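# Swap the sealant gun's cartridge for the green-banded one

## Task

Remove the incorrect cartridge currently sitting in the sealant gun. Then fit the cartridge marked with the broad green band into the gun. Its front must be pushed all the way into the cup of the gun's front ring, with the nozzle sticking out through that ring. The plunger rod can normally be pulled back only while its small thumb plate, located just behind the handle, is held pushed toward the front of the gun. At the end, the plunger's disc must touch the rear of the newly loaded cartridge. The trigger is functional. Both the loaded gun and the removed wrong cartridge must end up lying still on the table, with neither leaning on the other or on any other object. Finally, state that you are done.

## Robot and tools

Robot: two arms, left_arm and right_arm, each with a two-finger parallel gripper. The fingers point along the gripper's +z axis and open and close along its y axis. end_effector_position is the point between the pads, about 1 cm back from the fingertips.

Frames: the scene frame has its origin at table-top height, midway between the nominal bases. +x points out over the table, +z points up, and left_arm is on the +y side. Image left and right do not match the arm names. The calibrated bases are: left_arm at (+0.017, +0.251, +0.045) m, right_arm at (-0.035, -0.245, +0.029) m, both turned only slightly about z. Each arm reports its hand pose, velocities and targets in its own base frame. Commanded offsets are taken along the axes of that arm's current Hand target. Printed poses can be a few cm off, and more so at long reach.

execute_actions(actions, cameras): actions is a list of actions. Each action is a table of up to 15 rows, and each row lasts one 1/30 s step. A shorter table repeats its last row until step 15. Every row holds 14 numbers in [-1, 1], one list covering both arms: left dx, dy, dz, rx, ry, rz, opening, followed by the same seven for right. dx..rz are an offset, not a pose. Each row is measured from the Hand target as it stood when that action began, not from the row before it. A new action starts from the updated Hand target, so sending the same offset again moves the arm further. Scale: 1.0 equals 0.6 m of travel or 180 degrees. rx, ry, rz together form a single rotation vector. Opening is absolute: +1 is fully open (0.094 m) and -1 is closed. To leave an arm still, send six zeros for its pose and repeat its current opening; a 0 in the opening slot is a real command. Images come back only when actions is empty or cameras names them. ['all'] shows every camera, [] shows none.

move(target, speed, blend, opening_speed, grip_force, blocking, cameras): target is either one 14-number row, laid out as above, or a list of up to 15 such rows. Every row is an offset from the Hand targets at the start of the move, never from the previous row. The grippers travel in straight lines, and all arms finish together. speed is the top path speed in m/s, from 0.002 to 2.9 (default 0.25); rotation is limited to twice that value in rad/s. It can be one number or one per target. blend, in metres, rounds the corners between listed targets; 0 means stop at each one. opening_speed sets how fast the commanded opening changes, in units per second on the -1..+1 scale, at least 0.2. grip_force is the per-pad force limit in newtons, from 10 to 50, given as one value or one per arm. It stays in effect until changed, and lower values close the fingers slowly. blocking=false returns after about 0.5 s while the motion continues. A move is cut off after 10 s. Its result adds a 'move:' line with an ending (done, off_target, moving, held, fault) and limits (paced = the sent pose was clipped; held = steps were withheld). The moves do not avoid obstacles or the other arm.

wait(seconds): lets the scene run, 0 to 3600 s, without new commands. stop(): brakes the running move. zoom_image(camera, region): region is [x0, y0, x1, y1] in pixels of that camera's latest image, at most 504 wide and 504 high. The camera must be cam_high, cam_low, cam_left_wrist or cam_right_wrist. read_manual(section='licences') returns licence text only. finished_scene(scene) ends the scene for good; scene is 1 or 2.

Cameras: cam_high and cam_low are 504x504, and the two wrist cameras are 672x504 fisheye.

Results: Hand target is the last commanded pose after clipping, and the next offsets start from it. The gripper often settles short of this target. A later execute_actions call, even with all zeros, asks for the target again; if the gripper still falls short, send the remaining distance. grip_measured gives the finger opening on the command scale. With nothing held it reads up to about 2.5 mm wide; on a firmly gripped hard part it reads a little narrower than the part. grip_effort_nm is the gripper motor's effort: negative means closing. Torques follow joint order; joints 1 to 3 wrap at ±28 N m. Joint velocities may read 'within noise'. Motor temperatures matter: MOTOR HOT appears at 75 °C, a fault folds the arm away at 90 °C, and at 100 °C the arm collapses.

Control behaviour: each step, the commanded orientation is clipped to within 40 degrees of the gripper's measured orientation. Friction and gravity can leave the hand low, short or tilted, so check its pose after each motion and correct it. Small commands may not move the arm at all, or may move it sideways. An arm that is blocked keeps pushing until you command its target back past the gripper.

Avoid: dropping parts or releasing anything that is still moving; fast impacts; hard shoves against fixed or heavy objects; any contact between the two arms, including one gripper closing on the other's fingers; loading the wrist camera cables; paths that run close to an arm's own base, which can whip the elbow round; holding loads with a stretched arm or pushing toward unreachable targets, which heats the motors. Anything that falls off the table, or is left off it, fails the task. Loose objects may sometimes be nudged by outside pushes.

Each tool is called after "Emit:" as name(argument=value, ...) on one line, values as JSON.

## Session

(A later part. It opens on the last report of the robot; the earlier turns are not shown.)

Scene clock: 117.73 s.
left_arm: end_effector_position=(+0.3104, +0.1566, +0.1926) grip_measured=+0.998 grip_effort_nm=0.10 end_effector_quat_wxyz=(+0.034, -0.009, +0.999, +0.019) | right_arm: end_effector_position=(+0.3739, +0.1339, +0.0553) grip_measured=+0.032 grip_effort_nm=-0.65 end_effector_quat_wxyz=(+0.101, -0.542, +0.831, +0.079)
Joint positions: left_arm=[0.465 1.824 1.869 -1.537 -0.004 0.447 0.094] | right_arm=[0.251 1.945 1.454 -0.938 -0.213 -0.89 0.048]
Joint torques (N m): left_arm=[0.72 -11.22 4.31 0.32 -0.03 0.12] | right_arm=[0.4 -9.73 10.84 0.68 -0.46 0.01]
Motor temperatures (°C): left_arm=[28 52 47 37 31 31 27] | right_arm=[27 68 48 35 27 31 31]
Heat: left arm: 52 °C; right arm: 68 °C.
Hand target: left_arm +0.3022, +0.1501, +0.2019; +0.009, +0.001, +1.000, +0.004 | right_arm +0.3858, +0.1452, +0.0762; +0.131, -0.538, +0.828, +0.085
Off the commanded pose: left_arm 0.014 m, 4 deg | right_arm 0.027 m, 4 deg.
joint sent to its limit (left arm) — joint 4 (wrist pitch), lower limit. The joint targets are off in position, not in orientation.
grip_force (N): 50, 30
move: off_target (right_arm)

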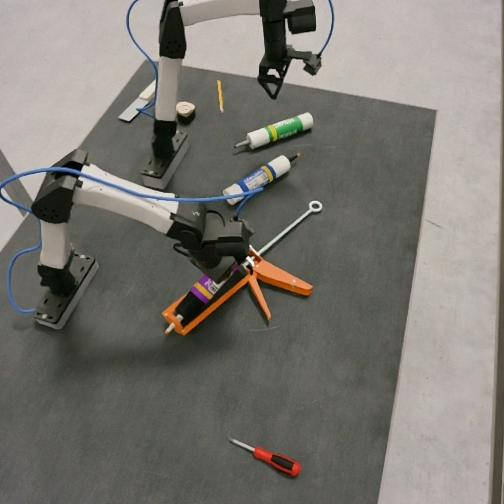

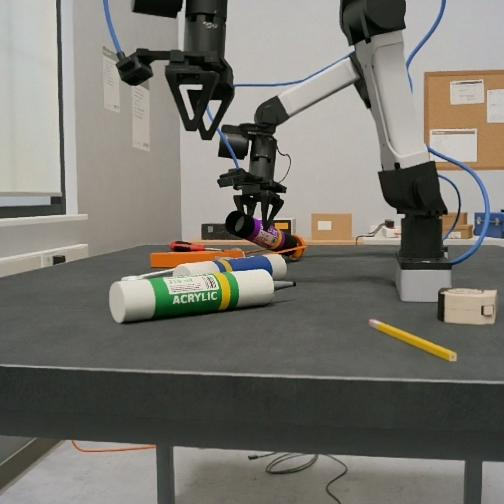

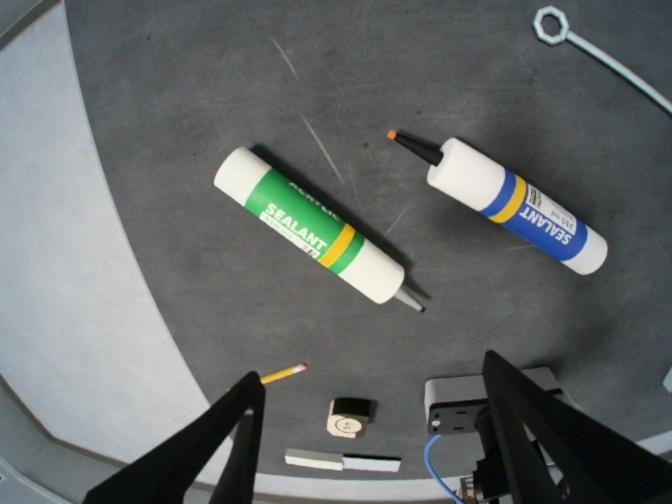

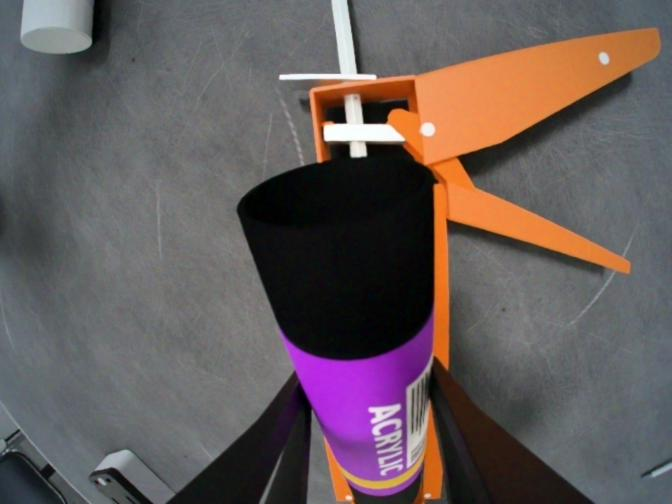

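Emit:
move(target=[0,0,0,0,0,0,1,-0.08,0,-0.015,0,0,0.0,-0.1], speed=0.08, cameras=["cam_high","cam_right_wrist","cam_low"])

Emit:
zoom_image(camera="cam_high", region=[130, 190, 330, 370])

Scene clock: 119.63 s.
left_arm: end_effector_position=(+0.3104, +0.1566, +0.1926) grip_measured=+0.998 grip_effort_nm=0.10 end_effector_quat_wxyz=(+0.034, -0.009, +0.999, +0.019) | right_arm: end_effector_position=(+0.3918, +0.1770, +0.0812) grip_measured=+0.032 grip_effort_nm=-0.65 end_effector_quat_wxyz=(+0.106, -0.544, +0.828, +0.084)
Joint positions: left_arm=[0.465 1.824 1.869 -1.537 -0.004 0.447 0.094] | right_arm=[0.339 2.029 1.675 -1.049 -0.213 -0.806 0.048]
Joint torques (N m): left_arm=[0.73 -11.21 4.31 0.32 -0.03 0.12] | right_arm=[0.4 -9.62 11.44 0.76 -0.25 0]
Motor temperatures (°C): left_arm=[28 52 47 36 31 31 27] | right_arm=[27 68 48 35 27 31 31]
Heat: left arm: 52 °C; right arm: 68 °C.
Hand target: left_arm +0.3022, +0.1501, +0.2019; +0.009, +0.001, +1.000, +0.004 | right_arm +0.4032, +0.1843, +0.0996; +0.131, -0.538, +0.828, +0.085
Off the commanded pose: left_arm 0.014 m, 4 deg | right_arm 0.023 m, 3 deg.
joint sent to its limit (left arm) — joint 4 (wrist pitch), lower limit. The joint targets are off in position, not in orientation.
grip_force (N): 50, 30
move: off_target (right_arm)
Images, in order (width x height): cam_high 504x504, cam_low 504x504, cam_right_wrist 672x504.

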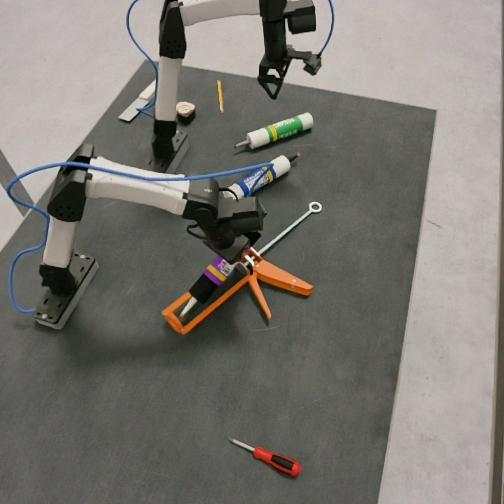

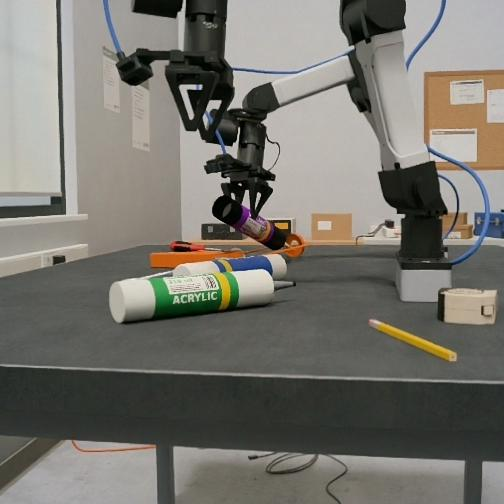

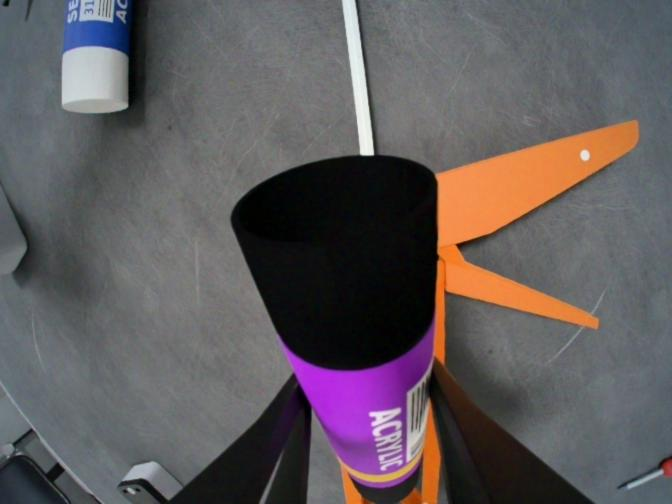

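Scaled by 2.520 from the camera's image (finer frame: 720x720).

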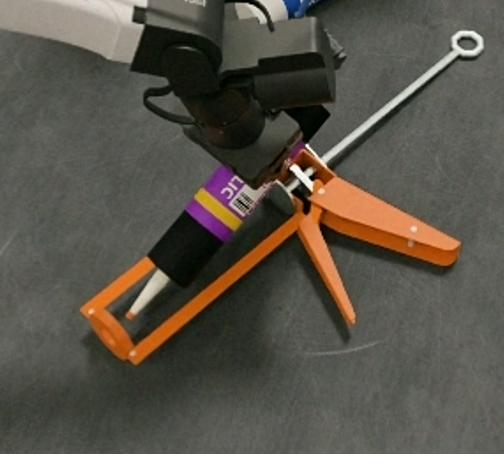

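Emit:
move(target=[[0,0,0,0,0,0,1,-0.0257,0,-0.0792,0,0,0,-0.1],[0,0,0,0,0,0,1,0.1328,0.0303,-0.1657,0,0.1,0,-0.1],[0,0,0,0,0,0,1,0.6352,-0.0123,-0.2937,0,0.1,0,-0.1],[0,0,0,0,0,0,1,0.6968,-0.0123,-0.1037,0,0.1,0,-0.1]], speed=0.2, blend=[0.02,0.03,0.02,0], cameras=["all"])

Scene clock: 124.23 s.
left_arm: end_effector_position=(+0.3104, +0.1566, +0.1926) grip_measured=+0.998 grip_effort_nm=0.10 end_effector_quat_wxyz=(+0.034, -0.009, +0.999, +0.019) | right_arm: end_effector_position=(+0.2366, -0.1934, +0.0275) grip_measured=+0.032 grip_effort_nm=-0.65 end_effector_quat_wxyz=(+0.001, -0.536, +0.844, +0.016)
Joint positions: left_arm=[0.465 1.824 1.869 -1.537 -0.004 0.447 0.094] | right_arm=[-0.692 1.797 1.169 -0.972 -0.012 -1.824 0.048]
Joint torques (N m): left_arm=[0.73 -11.22 4.31 0.32 -0.03 0.12] | right_arm=[-0.43 -7.31 5.72 0.51 0.01 -0.32]
Motor temperatures (°C): left_arm=[28 52 47 36 31 31 27] | right_arm=[27 69 48 34 27 31 31]
Heat: left arm: 52 °C; right arm: 69 °C.
Hand target: left_arm +0.3022, +0.1501, +0.2019; +0.009, +0.001, +1.000, +0.004 | right_arm +0.2402, -0.1994, +0.0297; +0.000, -0.544, +0.839, +0.000
Off the commanded pose: left_arm 0.014 m, 4 deg | right_arm 0.007 m, 2 deg.
joint sent to its limit (left arm) — joint 4 (wrist pitch), lower limit. The joint targets are off in position, not in orientation.
grip_force (N): 50, 30
move: done

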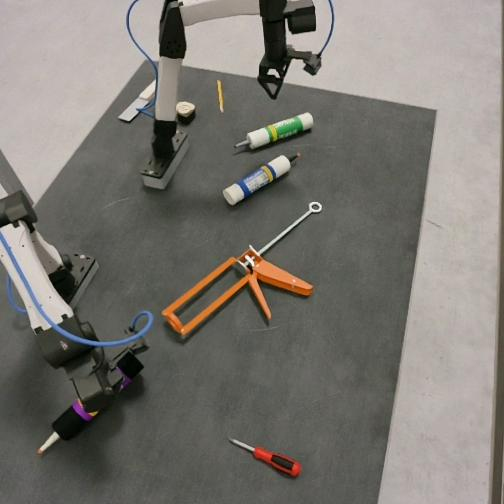

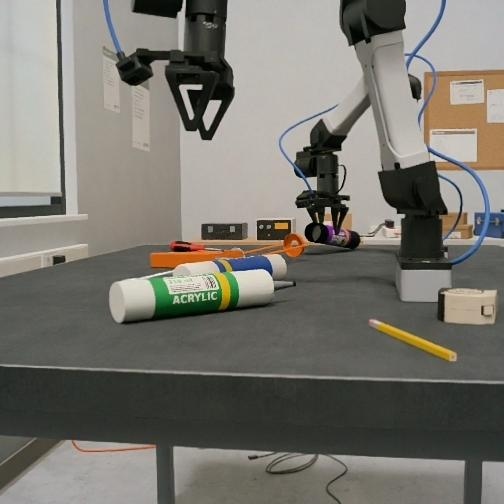

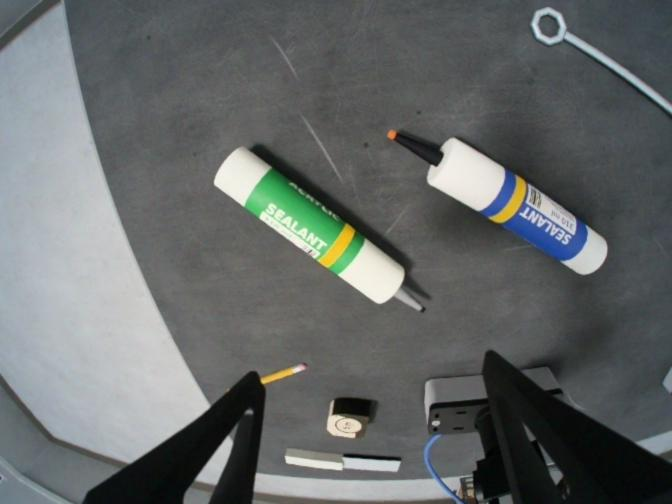

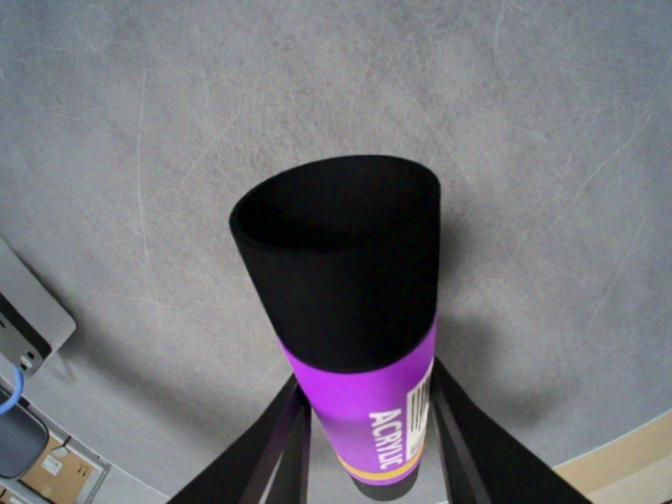

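Emit:
move(target=[0,0,0,0,0,0,1,0,0,0,0,0.08,0,-0.1], speed=0.2, cameras=["all"])

Emit:
zoom_image(camera="cam_low", region=[250, 180, 400, 270])

Emit:
zoom_image(camera="cam_high", region=[0, 300, 200, 480])

Scene clock: 126.27 s.
left_arm: end_effector_position=(+0.3104, +0.1566, +0.1926) grip_measured=+0.998 grip_effort_nm=0.10 end_effector_quat_wxyz=(+0.034, -0.009, +0.999, +0.019) | right_arm: end_effector_position=(+0.2363, -0.1872, +0.0162) grip_measured=+0.032 grip_effort_nm=-0.65 end_effector_quat_wxyz=(-0.094, -0.551, +0.829, -0.027)
Joint positions: left_arm=[0.465 1.824 1.869 -1.537 -0.004 0.447 0.094] | right_arm=[-0.559 1.797 1.106 -0.907 0.193 -1.729 0.048]
Joint torques (N m): left_arm=[0.73 -11.21 4.31 0.32 -0.03 0.13] | right_arm=[0.42 -9.77 5.46 0.52 0.65 -0.01]
Motor temperatures (°C): left_arm=[28 52 47 36 31 30 27] | right_arm=[27 69 48 34 27 31 31]
Heat: left arm: 52 °C; right arm: 69 °C.
Hand target: left_arm +0.3022, +0.1501, +0.2019; +0.009, +0.001, +1.000, +0.004 | right_arm +0.2402, -0.1994, +0.0297; -0.105, -0.540, +0.832, -0.068
Off the commanded pose: left_arm 0.014 m, 4 deg | right_arm 0.019 m, 5 deg.
joint sent to its limit (left arm) — joint 4 (wrist pitch), lower limit. The joint targets are off in position, not in orientation.
grip_force (N): 50, 30
move: off_target (right_arm)

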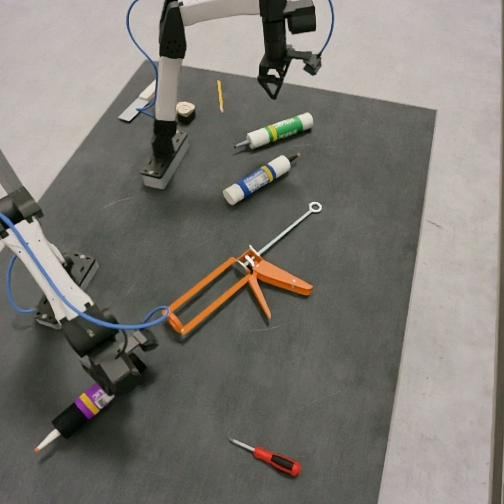

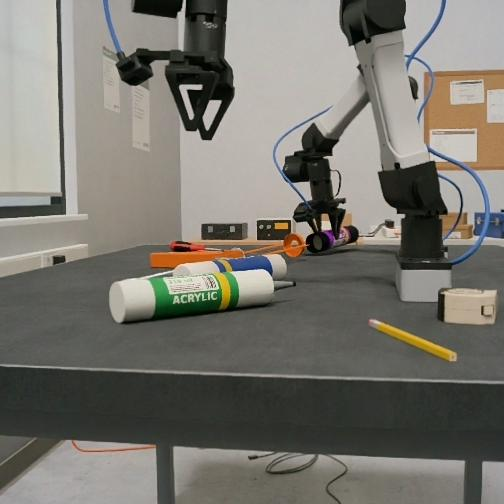

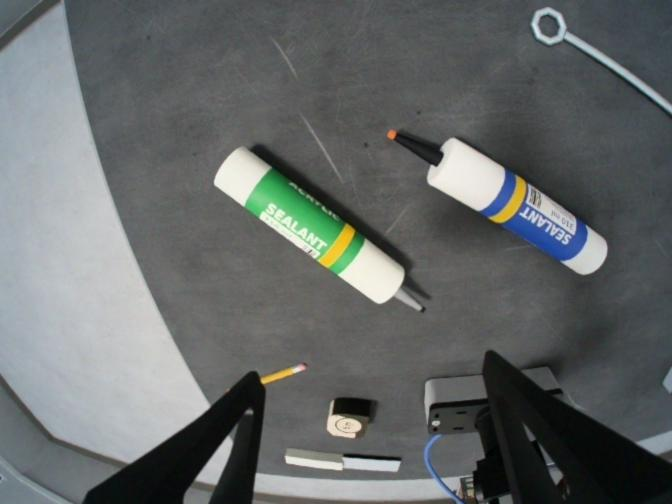

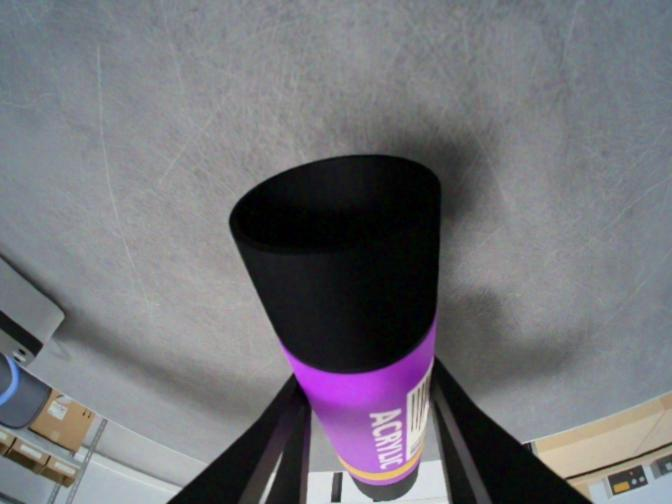

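Scaled by 3.360 from the camera's image (finer frame: 720x720).

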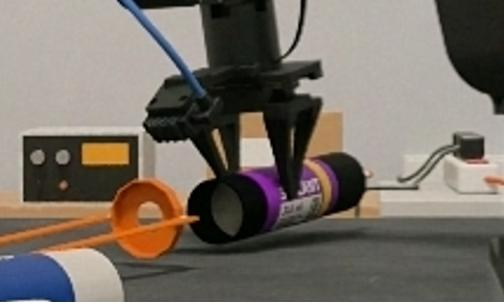

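Scaled by 2.520 from the camera's image (finer frame: 720x720).

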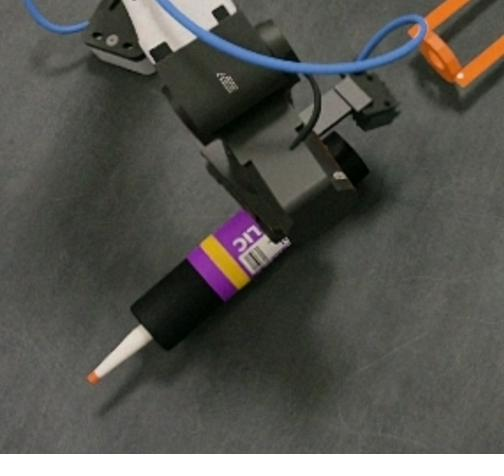

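Emit:
move(target=[0,0,0,0,0,0,1,-0.004,0,0.0162,0,0,0,-0.1], speed=0.04, cameras=["cam_low","cam_right_wrist"])

Emit:
zoom_image(camera="cam_low", region=[250, 180, 400, 270])

Scene clock: 127.53 s.
left_arm: end_effector_position=(+0.3104, +0.1566, +0.1926) grip_measured=+0.998 grip_effort_nm=0.10 end_effector_quat_wxyz=(+0.034, -0.009, +0.999, +0.019) | right_arm: end_effector_position=(+0.2372, -0.1878, +0.0109) grip_measured=+0.032 grip_effort_nm=-0.65 end_effector_quat_wxyz=(-0.090, -0.550, +0.829, -0.034)
Joint positions: left_arm=[0.465 1.824 1.869 -1.537 -0.004 0.447 0.094] | right_arm=[-0.559 1.797 1.083 -0.869 0.193 -1.729 0.048]
Joint torques (N m): left_arm=[0.73 -11.22 4.3 0.32 -0.03 0.13] | right_arm=[0.39 -8.47 5.45 0.58 0.65 -0.01]
Motor temperatures (°C): left_arm=[28 52 47 36 31 30 27] | right_arm=[27 69 48 34 27 31 31]
Heat: left arm: 52 °C; right arm: 69 °C.
Hand target: left_arm +0.3022, +0.1501, +0.2019; +0.009, +0.001, +1.000, +0.004 | right_arm +0.2402, -0.1995, +0.0197; -0.105, -0.540, +0.832, -0.068
Off the commanded pose: left_arm 0.014 m, 4 deg | right_arm 0.015 m, 4 deg.
joint sent to its limit (left arm) — joint 4 (wrist pitch), lower limit. The joint targets are off in position, not in orientation.
grip_force (N): 50, 30
move: off_target (right_arm)

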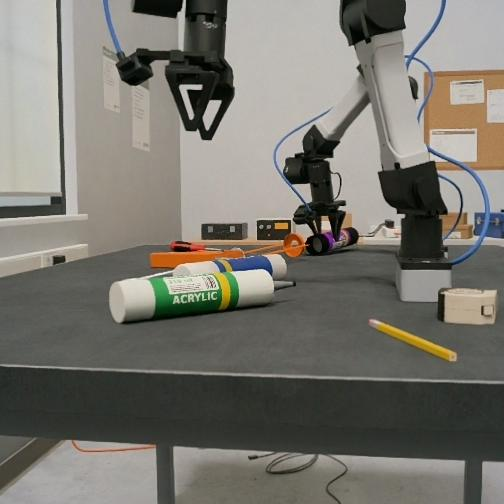

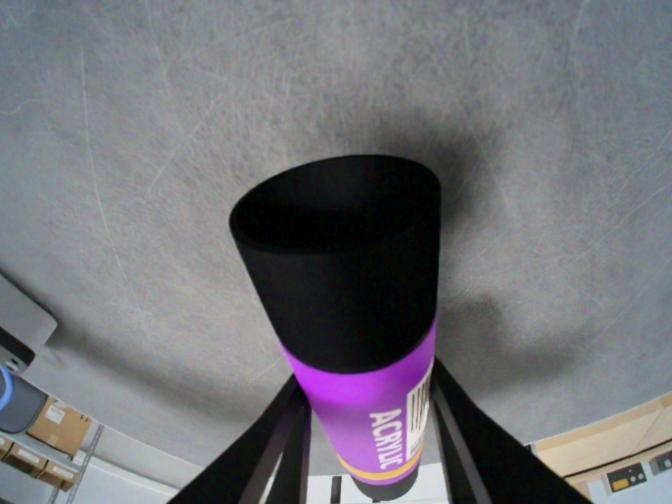

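Scaled by 3.360 from the camera's image (finer frame: 720x720).

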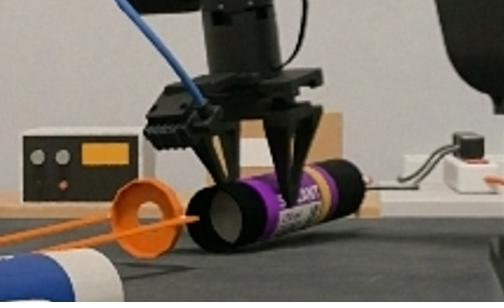

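Emit:
move(target=[0,0,0,0,0,0,1,-0.004,0,0.0162,0,-0.012,0,-0.1], speed=0.04, cameras=["cam_low","cam_right_wrist"])

Emit:
zoom_image(camera="cam_low", region=[250, 180, 400, 270])

Scene clock: 128.87 s.
left_arm: end_effector_position=(+0.3104, +0.1566, +0.1926) grip_measured=+0.998 grip_effort_nm=0.10 end_effector_quat_wxyz=(+0.034, -0.009, +0.999, +0.019) | right_arm: end_effector_position=(+0.2374, -0.1890, +0.0075) grip_measured=+0.032 grip_effort_nm=-0.65 end_effector_quat_wxyz=(-0.088, -0.549, +0.831, -0.039)
Joint positions: left_arm=[0.465 1.824 1.869 -1.537 -0.004 0.447 0.094] | right_arm=[-0.562 1.797 1.068 -0.843 0.193 -1.729 0.048]
Joint torques (N m): left_arm=[0.72 -11.22 4.31 0.32 -0.03 0.12] | right_arm=[-0.84 -6.99 5.38 0.69 0.21 -0.22]
Motor temperatures (°C): left_arm=[28 52 47 36 31 30 27] | right_arm=[27 68 48 34 27 31 31]
Heat: left arm: 52 °C; right arm: 68 °C.
Hand target: left_arm +0.3022, +0.1501, +0.2019; +0.009, +0.001, +1.000, +0.004 | right_arm +0.2401, -0.1996, +0.0097; -0.090, -0.541, +0.834, -0.058
Off the commanded pose: left_arm 0.014 m, 4 deg | right_arm 0.011 m, 2 deg.
joint sent to its limit (left arm) — joint 4 (wrist pitch), lower limit. The joint targets are off in position, not in orientation.
grip_force (N): 50, 30
move: off_target (right_arm)

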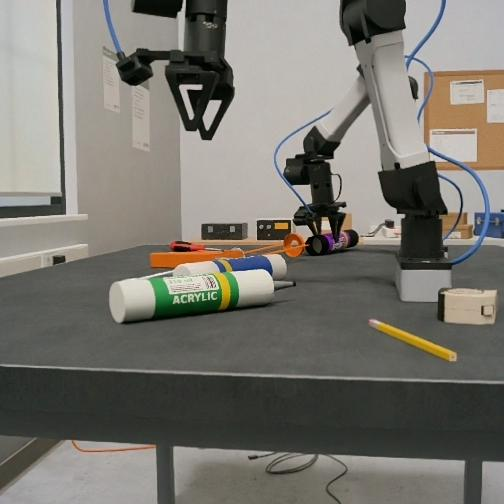

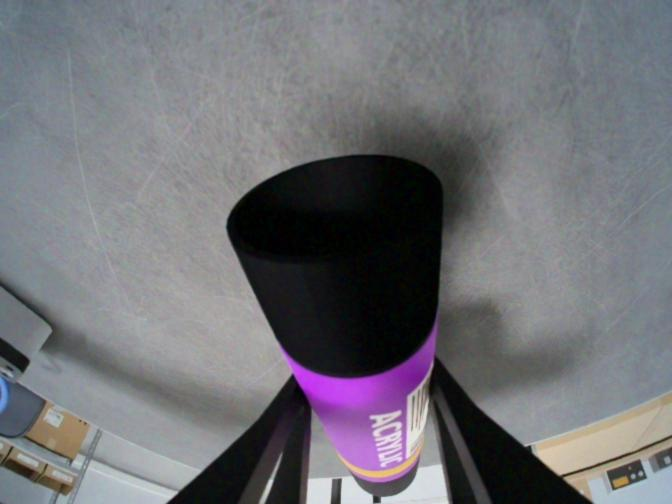

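Scaled by 3.360 from the camera's image (finer frame: 720x720).

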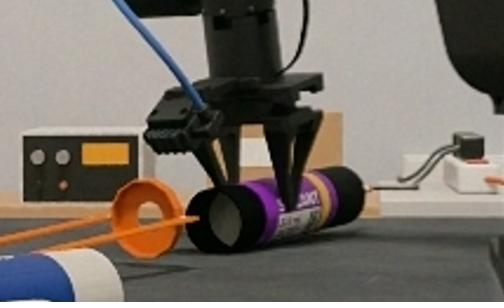

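Emit:
move(target=[[0,0,0,0,0,0,1,-0.001,0,0.012,0,-0.01,0,-0.1],[0,0,0,0,0,0,1,-0.001,0,0.012,0,-0.01,0,0.35]], speed=0.04, opening_speed=0.4, cameras=["cam_low","cam_right_wrist"])

Emit:
zoom_image(camera="cam_low", region=[250, 180, 400, 270])

Scene clock: 131.80 s.
left_arm: end_effector_position=(+0.3104, +0.1566, +0.1926) grip_measured=+0.998 grip_effort_nm=0.10 end_effector_quat_wxyz=(+0.034, -0.009, +0.999, +0.019) | right_arm: end_effector_position=(+0.2394, -0.1931, +0.0044) grip_measured=+0.348 grip_effort_nm=0.10 end_effector_quat_wxyz=(-0.075, -0.541, +0.836, -0.041)
Joint positions: left_arm=[0.465 1.824 1.869 -1.537 -0.004 0.447 0.094] | right_arm=[-0.582 1.803 1.065 -0.817 0.172 -1.732 0.063]
Joint torques (N m): left_arm=[0.73 -11.22 4.31 0.32 -0.03 0.13] | right_arm=[-0.9 -6.34 4.92 0.68 0.08 -0.3]
Motor temperatures (°C): left_arm=[28 52 47 36 31 30 27] | right_arm=[27 68 48 34 27 31 31]
Heat: left arm: 52 °C; right arm: 68 °C.
Hand target: left_arm +0.3022, +0.1501, +0.2019; +0.009, +0.001, +1.000, +0.004 | right_arm +0.2398, -0.2004, +0.0025; -0.077, -0.542, +0.835, -0.049
Off the commanded pose: left_arm 0.014 m, 4 deg | right_arm 0.008 m, 1 deg.
joint sent to its limit (left arm) — joint 4 (wrist pitch), lower limit. The joint targets are off in position, not in orientation.
grip_force (N): 50, 30
move: done

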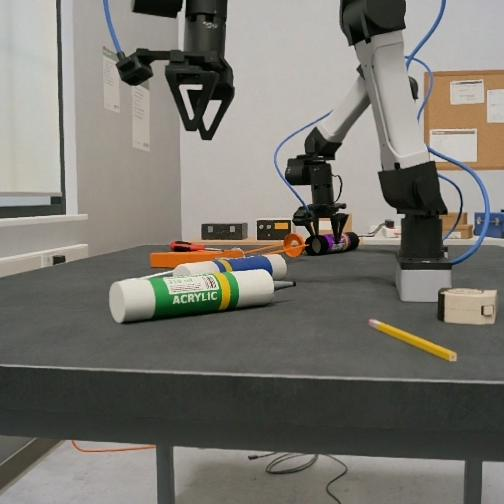

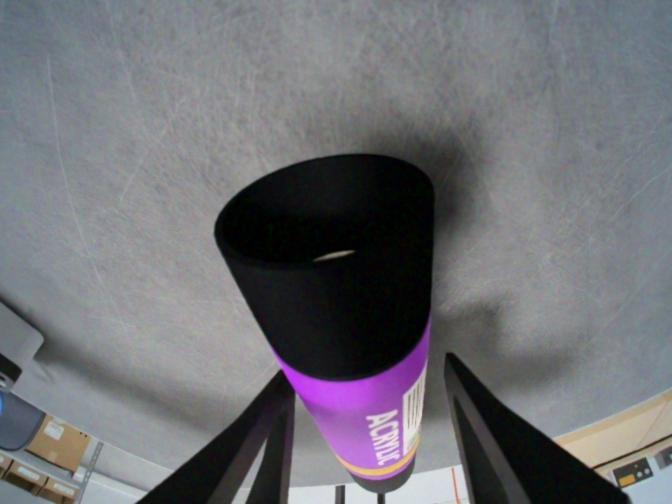

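Scaled by 3.360 from the camera's image (finer frame: 720x720).

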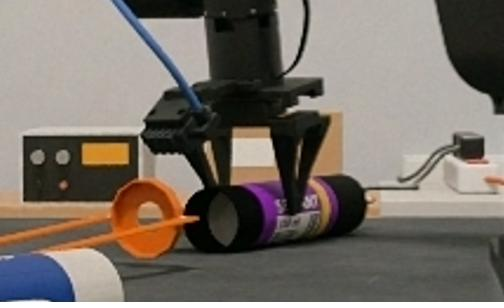

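Emit:
move(target=[[-0.0133,0.115,0.2,0,0,-0.25,1,0.0364,0,-0.1964,0,0,0,0.6],[-0.0133,0.115,0.2,0,0,-0.25,1,-0.17,0.087,-0.37,0,-0.058,0,0.6]], speed=0.2, blend=0.02, cameras=["all"])

Scene clock: 136.83 s.
left_arm: end_effector_position=(+0.3111, +0.2112, +0.0896) grip_measured=+0.998 grip_effort_nm=0.10 end_effector_quat_wxyz=(+0.005, -0.367, +0.930, -0.003) | right_arm: end_effector_position=(+0.2475, -0.0550, +0.1882) grip_measured=+0.598 grip_effort_nm=0.10 end_effector_quat_wxyz=(-0.003, -0.552, +0.834, -0.014)
Joint positions: left_arm=[0.6 1.97 1.654 -1.247 0.009 -0.152 0.094] | right_arm=[-0.203 1.512 1.508 -1.552 0.023 -1.373 0.075]
Joint torques (N m): left_arm=[1.16 -8.32 4.55 0.81 -0.04 -0.11] | right_arm=[0.4 -6.56 8.7 0.29 -0.23 -0.01]
Motor temperatures (°C): left_arm=[28 51 47 36 31 30 27] | right_arm=[27 67 48 34 27 31 31]
Heat: left arm: 51 °C; right arm: 67 °C.
Hand target: left_arm +0.3125, +0.2201, +0.0826; +0.010, -0.382, +0.924, +0.001 | right_arm +0.2494, -0.0509, +0.2023; +0.000, -0.544, +0.839, +0.000
Off the commanded pose: left_arm 0.011 m, 2 deg | right_arm 0.015 m, 2 deg.
joint sent to its limit (right arm) — joint 4 (wrist pitch), lower limit. The joint targets are off in position, not in orientation.
grip_force (N): 50, 30
move: off_target (left_arm, right_arm)

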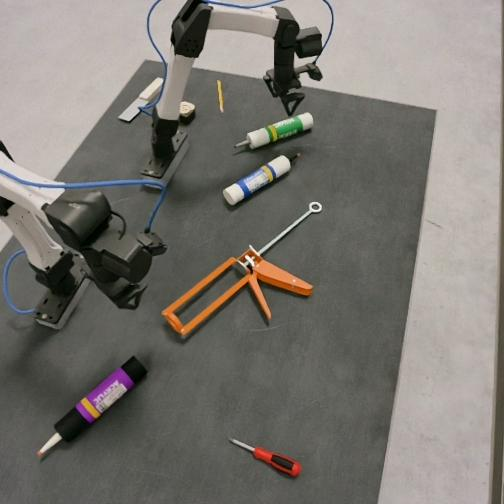

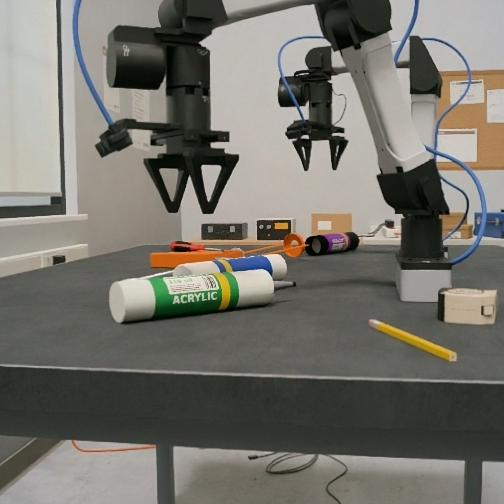

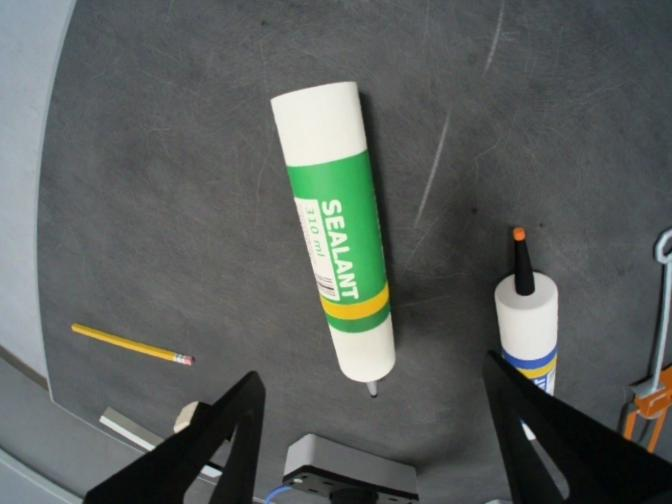

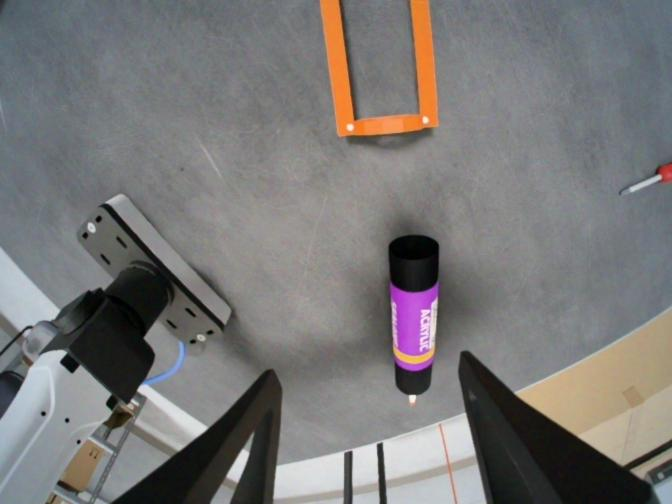

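Emit:
move(target=[0.0055,0.0099,0.1893,0,0,0,1,0,0,0,0,0,0,0.6], speed=0.1, cameras=["cam_left_wrist","cam_low"])

Scene clock: 139.43 s.
left_arm: end_effector_position=(+0.3074, +0.2142, -0.0247) grip_measured=+0.998 grip_effort_nm=0.10 end_effector_quat_wxyz=(+0.002, -0.373, +0.928, -0.004) | right_arm: end_effector_position=(+0.2475, -0.0550, +0.1882) grip_measured=+0.598 grip_effort_nm=0.10 end_effector_quat_wxyz=(-0.003, -0.552, +0.834, -0.014)
Joint positions: left_arm=[0.613 2.093 1.361 -0.836 0.009 -0.152 0.094] | right_arm=[-0.203 1.512 1.508 -1.552 0.023 -1.373 0.075]
Joint torques (N m): left_arm=[1.26 -8.76 4.26 0.83 -0.04 0.02] | right_arm=[0.42 -6.56 8.69 0.29 -0.23 -0.01]
Motor temperatures (°C): left_arm=[28 51 47 36 31 30 27] | right_arm=[27 67 48 34 27 31 31]
Heat: left arm: 51 °C; right arm: 67 °C.
Hand target: left_arm +0.3080, +0.2230, -0.0310; +0.010, -0.382, +0.924, +0.001 | right_arm +0.2494, -0.0509, +0.2023; +0.000, -0.544, +0.839, +0.000
Off the commanded pose: left_arm 0.011 m, 1 deg | right_arm 0.015 m, 2 deg.
joint sent to its limit (right arm) — joint 4 (wrist pitch), lower limit. The joint targets are off in position, not in orientation.
grip_force (N): 50, 30
move: off_target (left_arm)
Images, in order (width x height): cam_low 504x504, cam_left_wrist 672x504.

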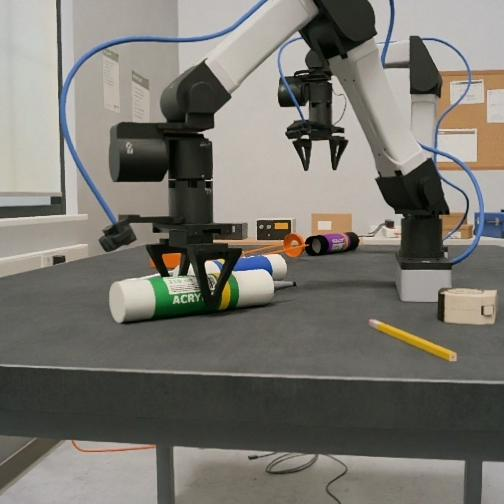

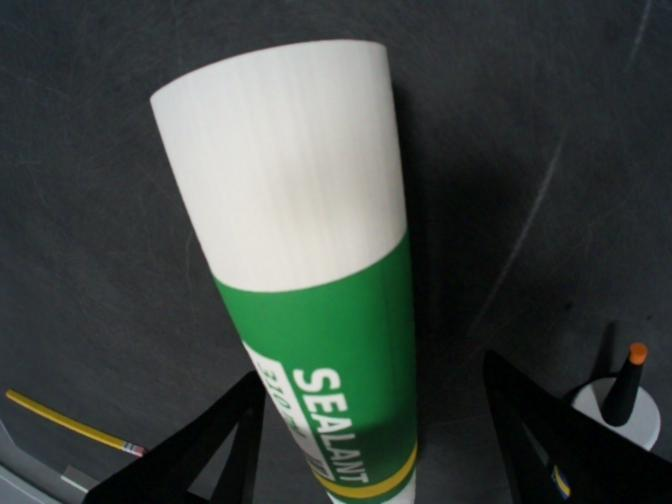

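Emit:
move(target=[[0,0.015,0,0,0,0,1,0,0,0,0,0,0,0.6],[0,0.015,0,0,0,0,-0.1,0,0,0,0,0,0,0.6]], speed=0.05, opening_speed=0.8, grip_force=[30, 30], cameras=["cam_left_wrist","cam_low"])

Scene clock: 143.60 s.
left_arm: end_effector_position=(+0.2996, +0.2263, -0.0247) grip_measured=+0.050 grip_effort_nm=-0.69 end_effector_quat_wxyz=(+0.004, -0.387, +0.922, -0.003) | right_arm: end_effector_position=(+0.2475, -0.0550, +0.1882) grip_measured=+0.598 grip_effort_nm=0.10 end_effector_quat_wxyz=(-0.003, -0.552, +0.834, -0.014)
Joint positions: left_arm=[0.651 2.093 1.361 -0.833 0.009 -0.144 0.049] | right_arm=[-0.203 1.512 1.508 -1.552 0.023 -1.373 0.075]
Joint torques (N m): left_arm=[1.13 -9.11 3.78 0.83 -0.03 0.11] | right_arm=[0.4 -6.57 8.69 0.28 -0.23 -0.01]
Motor temperatures (°C): left_arm=[28 51 46 36 31 30 27] | right_arm=[27 66 48 33 26 31 31]
Heat: left arm: 51 °C; right arm: 66 °C.
Hand target: left_arm +0.3017, +0.2294, -0.0311; +0.010, -0.382, +0.924, +0.001 | right_arm +0.2494, -0.0509, +0.2023; +0.000, -0.544, +0.839, +0.000
Off the commanded pose: left_arm 0.007 m, 1 deg | right_arm 0.015 m, 2 deg.
joint sent to its limit (right arm) — joint 4 (wrist pitch), lower limit. The joint targets are off in position, not in orientation.
grip_force (N): 30, 30
move: done
Images, in order (width x height): cam_low 504x504, cam_left_wrist 672x504.

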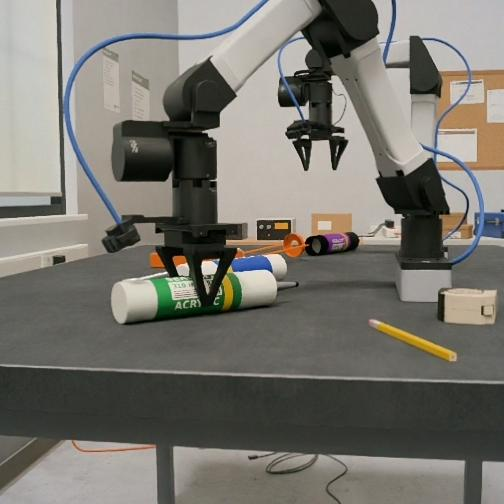

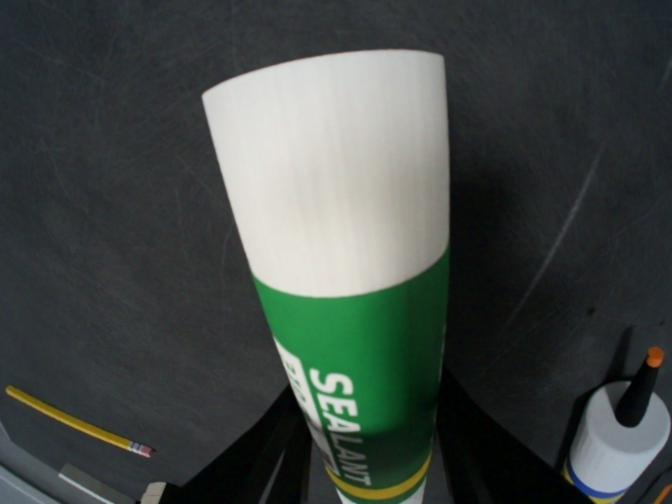

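Emit:
move(target=[[0,0,-0.2167,0,0,0,-0.1,0,0,0,0,0,0,0.6],[0.6957,-0.5512,-0.2183,0,0,-0.0944,-0.1,0,0,0,0,0,0,0.6],[0.6957,-0.5512,-0.05,0,0,-0.0944,-0.1,0,0,0,0,0,0,0.6]], speed=[0.2,0.3,0.15], blend=[0.04,0.03,0], cameras=["all"])

Scene clock: 147.90 s.
left_arm: end_effector_position=(+0.2253, -0.2988, -0.0115) grip_measured=+0.050 grip_effort_nm=-0.69 end_effector_quat_wxyz=(-0.006, -0.500, +0.866, +0.016) | right_arm: end_effector_position=(+0.2475, -0.0550, +0.1882) grip_measured=+0.598 grip_effort_nm=0.10 end_effector_quat_wxyz=(-0.003, -0.552, +0.834, -0.014)
Joint positions: left_arm=[-0.921 2.099 1.428 -0.933 0.007 -1.968 0.049] | right_arm=[-0.203 1.512 1.508 -1.552 0.023 -1.373 0.075]
Joint torques (N m): left_arm=[1.16 -11.1 5.15 0.45 -0.35 -0.15] | right_arm=[0.4 -6.56 8.69 0.28 -0.23 -0.01]
Motor temperatures (°C): left_arm=[28 52 47 35 31 30 27] | right_arm=[27 65 48 33 26 30 31]
Heat: left arm: 52 °C; right arm: 65 °C.
Hand target: left_arm +0.2387, -0.2997, -0.0067; +0.010, -0.514, +0.858, -0.001 | right_arm +0.2494, -0.0509, +0.2023; +0.000, -0.544, +0.839, +0.000
Off the commanded pose: left_arm 0.014 m, 3 deg | right_arm 0.015 m, 2 deg.
joint sent to its limit (right arm) — joint 4 (wrist pitch), lower limit. The joint targets are off in position, not in orientation.
grip_force (N): 30, 30
move: off_target (left_arm)

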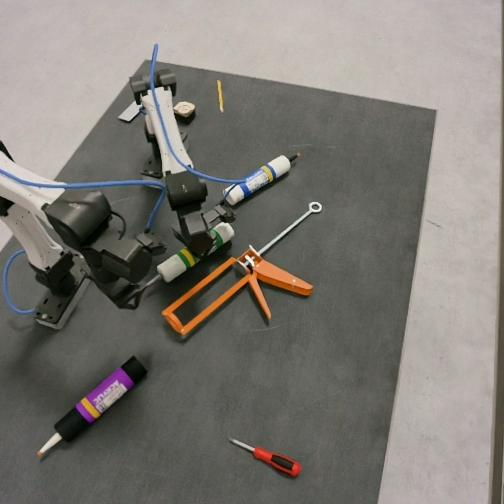

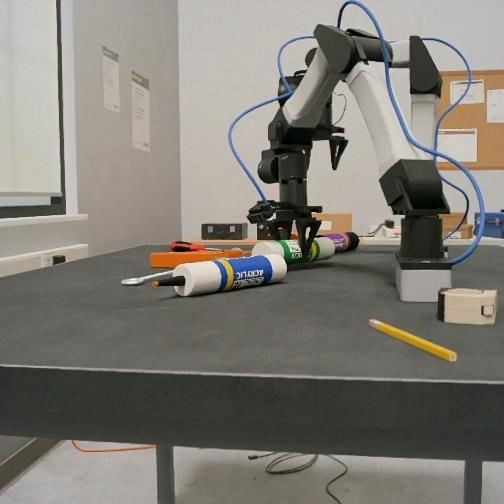

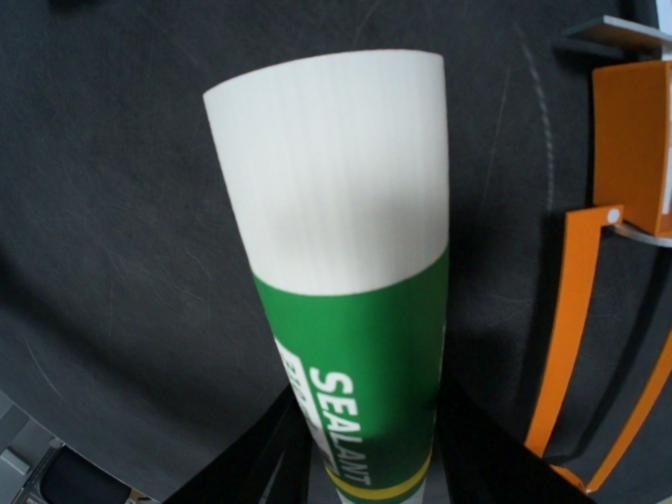

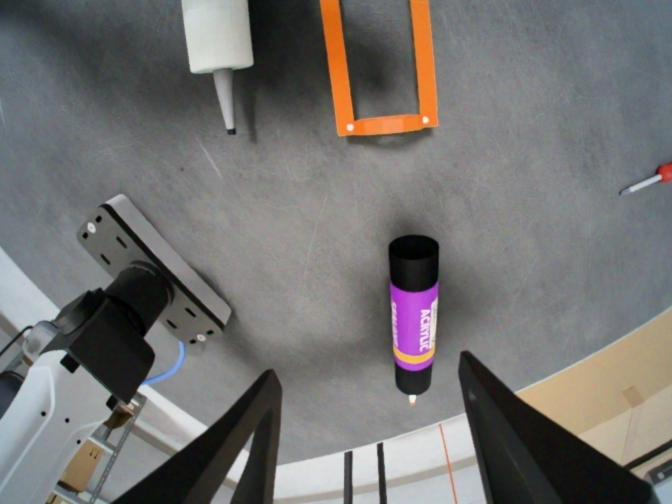

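Emit:
move(target=[[0,0,0.022,0,0,0,-0.1,0,0,0,0,0,0,0.6],[0,0,0.022,0,0,0,0.35,0,0,0,0,0,0,0.6]], speed=0.04, opening_speed=0.5, cameras=["cam_low","cam_left_wrist","cam_right_wrist"])

Scene clock: 150.50 s.
left_arm: end_effector_position=(+0.2262, -0.2995, -0.0226) grip_measured=+0.347 grip_effort_nm=0.10 end_effector_quat_wxyz=(-0.004, -0.500, +0.866, +0.013) | right_arm: end_effector_position=(+0.2475, -0.0550, +0.1882) grip_measured=+0.598 grip_effort_nm=0.10 end_effector_quat_wxyz=(-0.003, -0.552, +0.834, -0.014)
Joint positions: left_arm=[-0.921 2.116 1.407 -0.888 0.005 -1.968 0.063] | right_arm=[-0.203 1.512 1.508 -1.552 0.023 -1.373 0.075]
Joint torques (N m): left_arm=[1.21 -10.8 4.93 0.47 -0.33 -0.14] | right_arm=[0.4 -6.56 8.69 0.29 -0.23 -0.01]
Motor temperatures (°C): left_arm=[28 52 47 35 31 30 27] | right_arm=[27 65 48 33 26 30 31]
Heat: left arm: 52 °C; right arm: 65 °C.
Hand target: left_arm +0.2389, -0.2996, -0.0199; +0.010, -0.514, +0.858, -0.001 | right_arm +0.2494, -0.0509, +0.2023; +0.000, -0.544, +0.839, +0.000
Off the commanded pose: left_arm 0.013 m, 3 deg | right_arm 0.015 m, 2 deg.
joint sent to its limit (right arm) — joint 4 (wrist pitch), lower limit. The joint targets are off in position, not in orientation.
grip_force (N): 30, 30
move: off_target (left_arm); target 2's new opening was sent with left_arm's hand 0.014 m and 3 deg from that target

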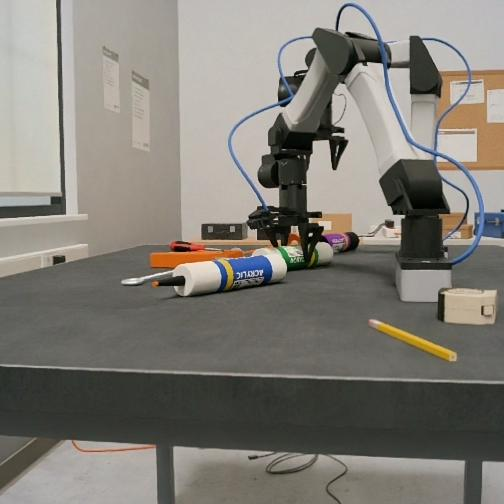

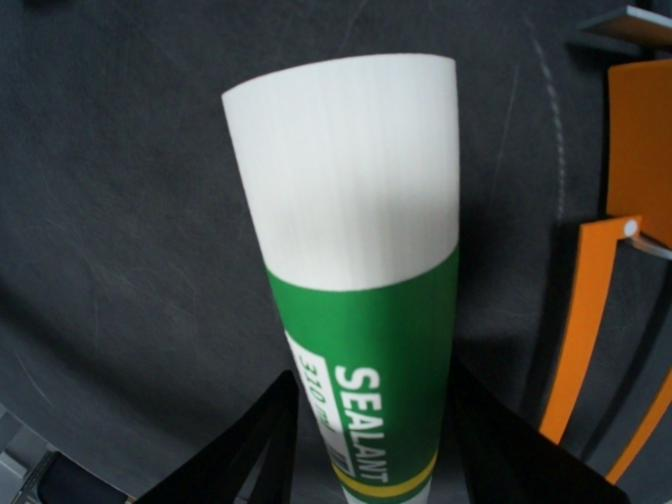

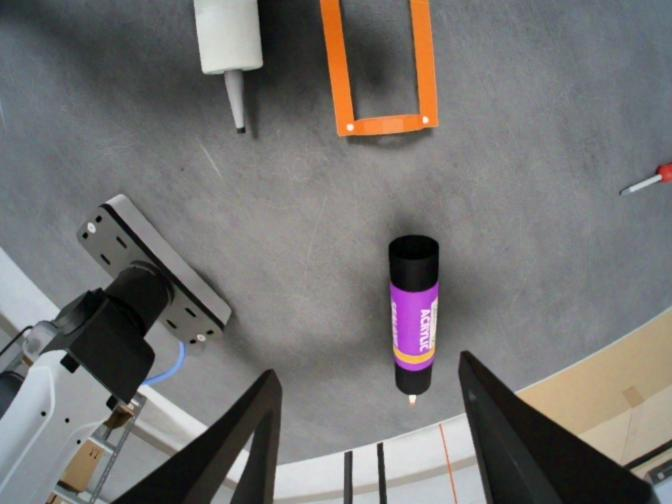

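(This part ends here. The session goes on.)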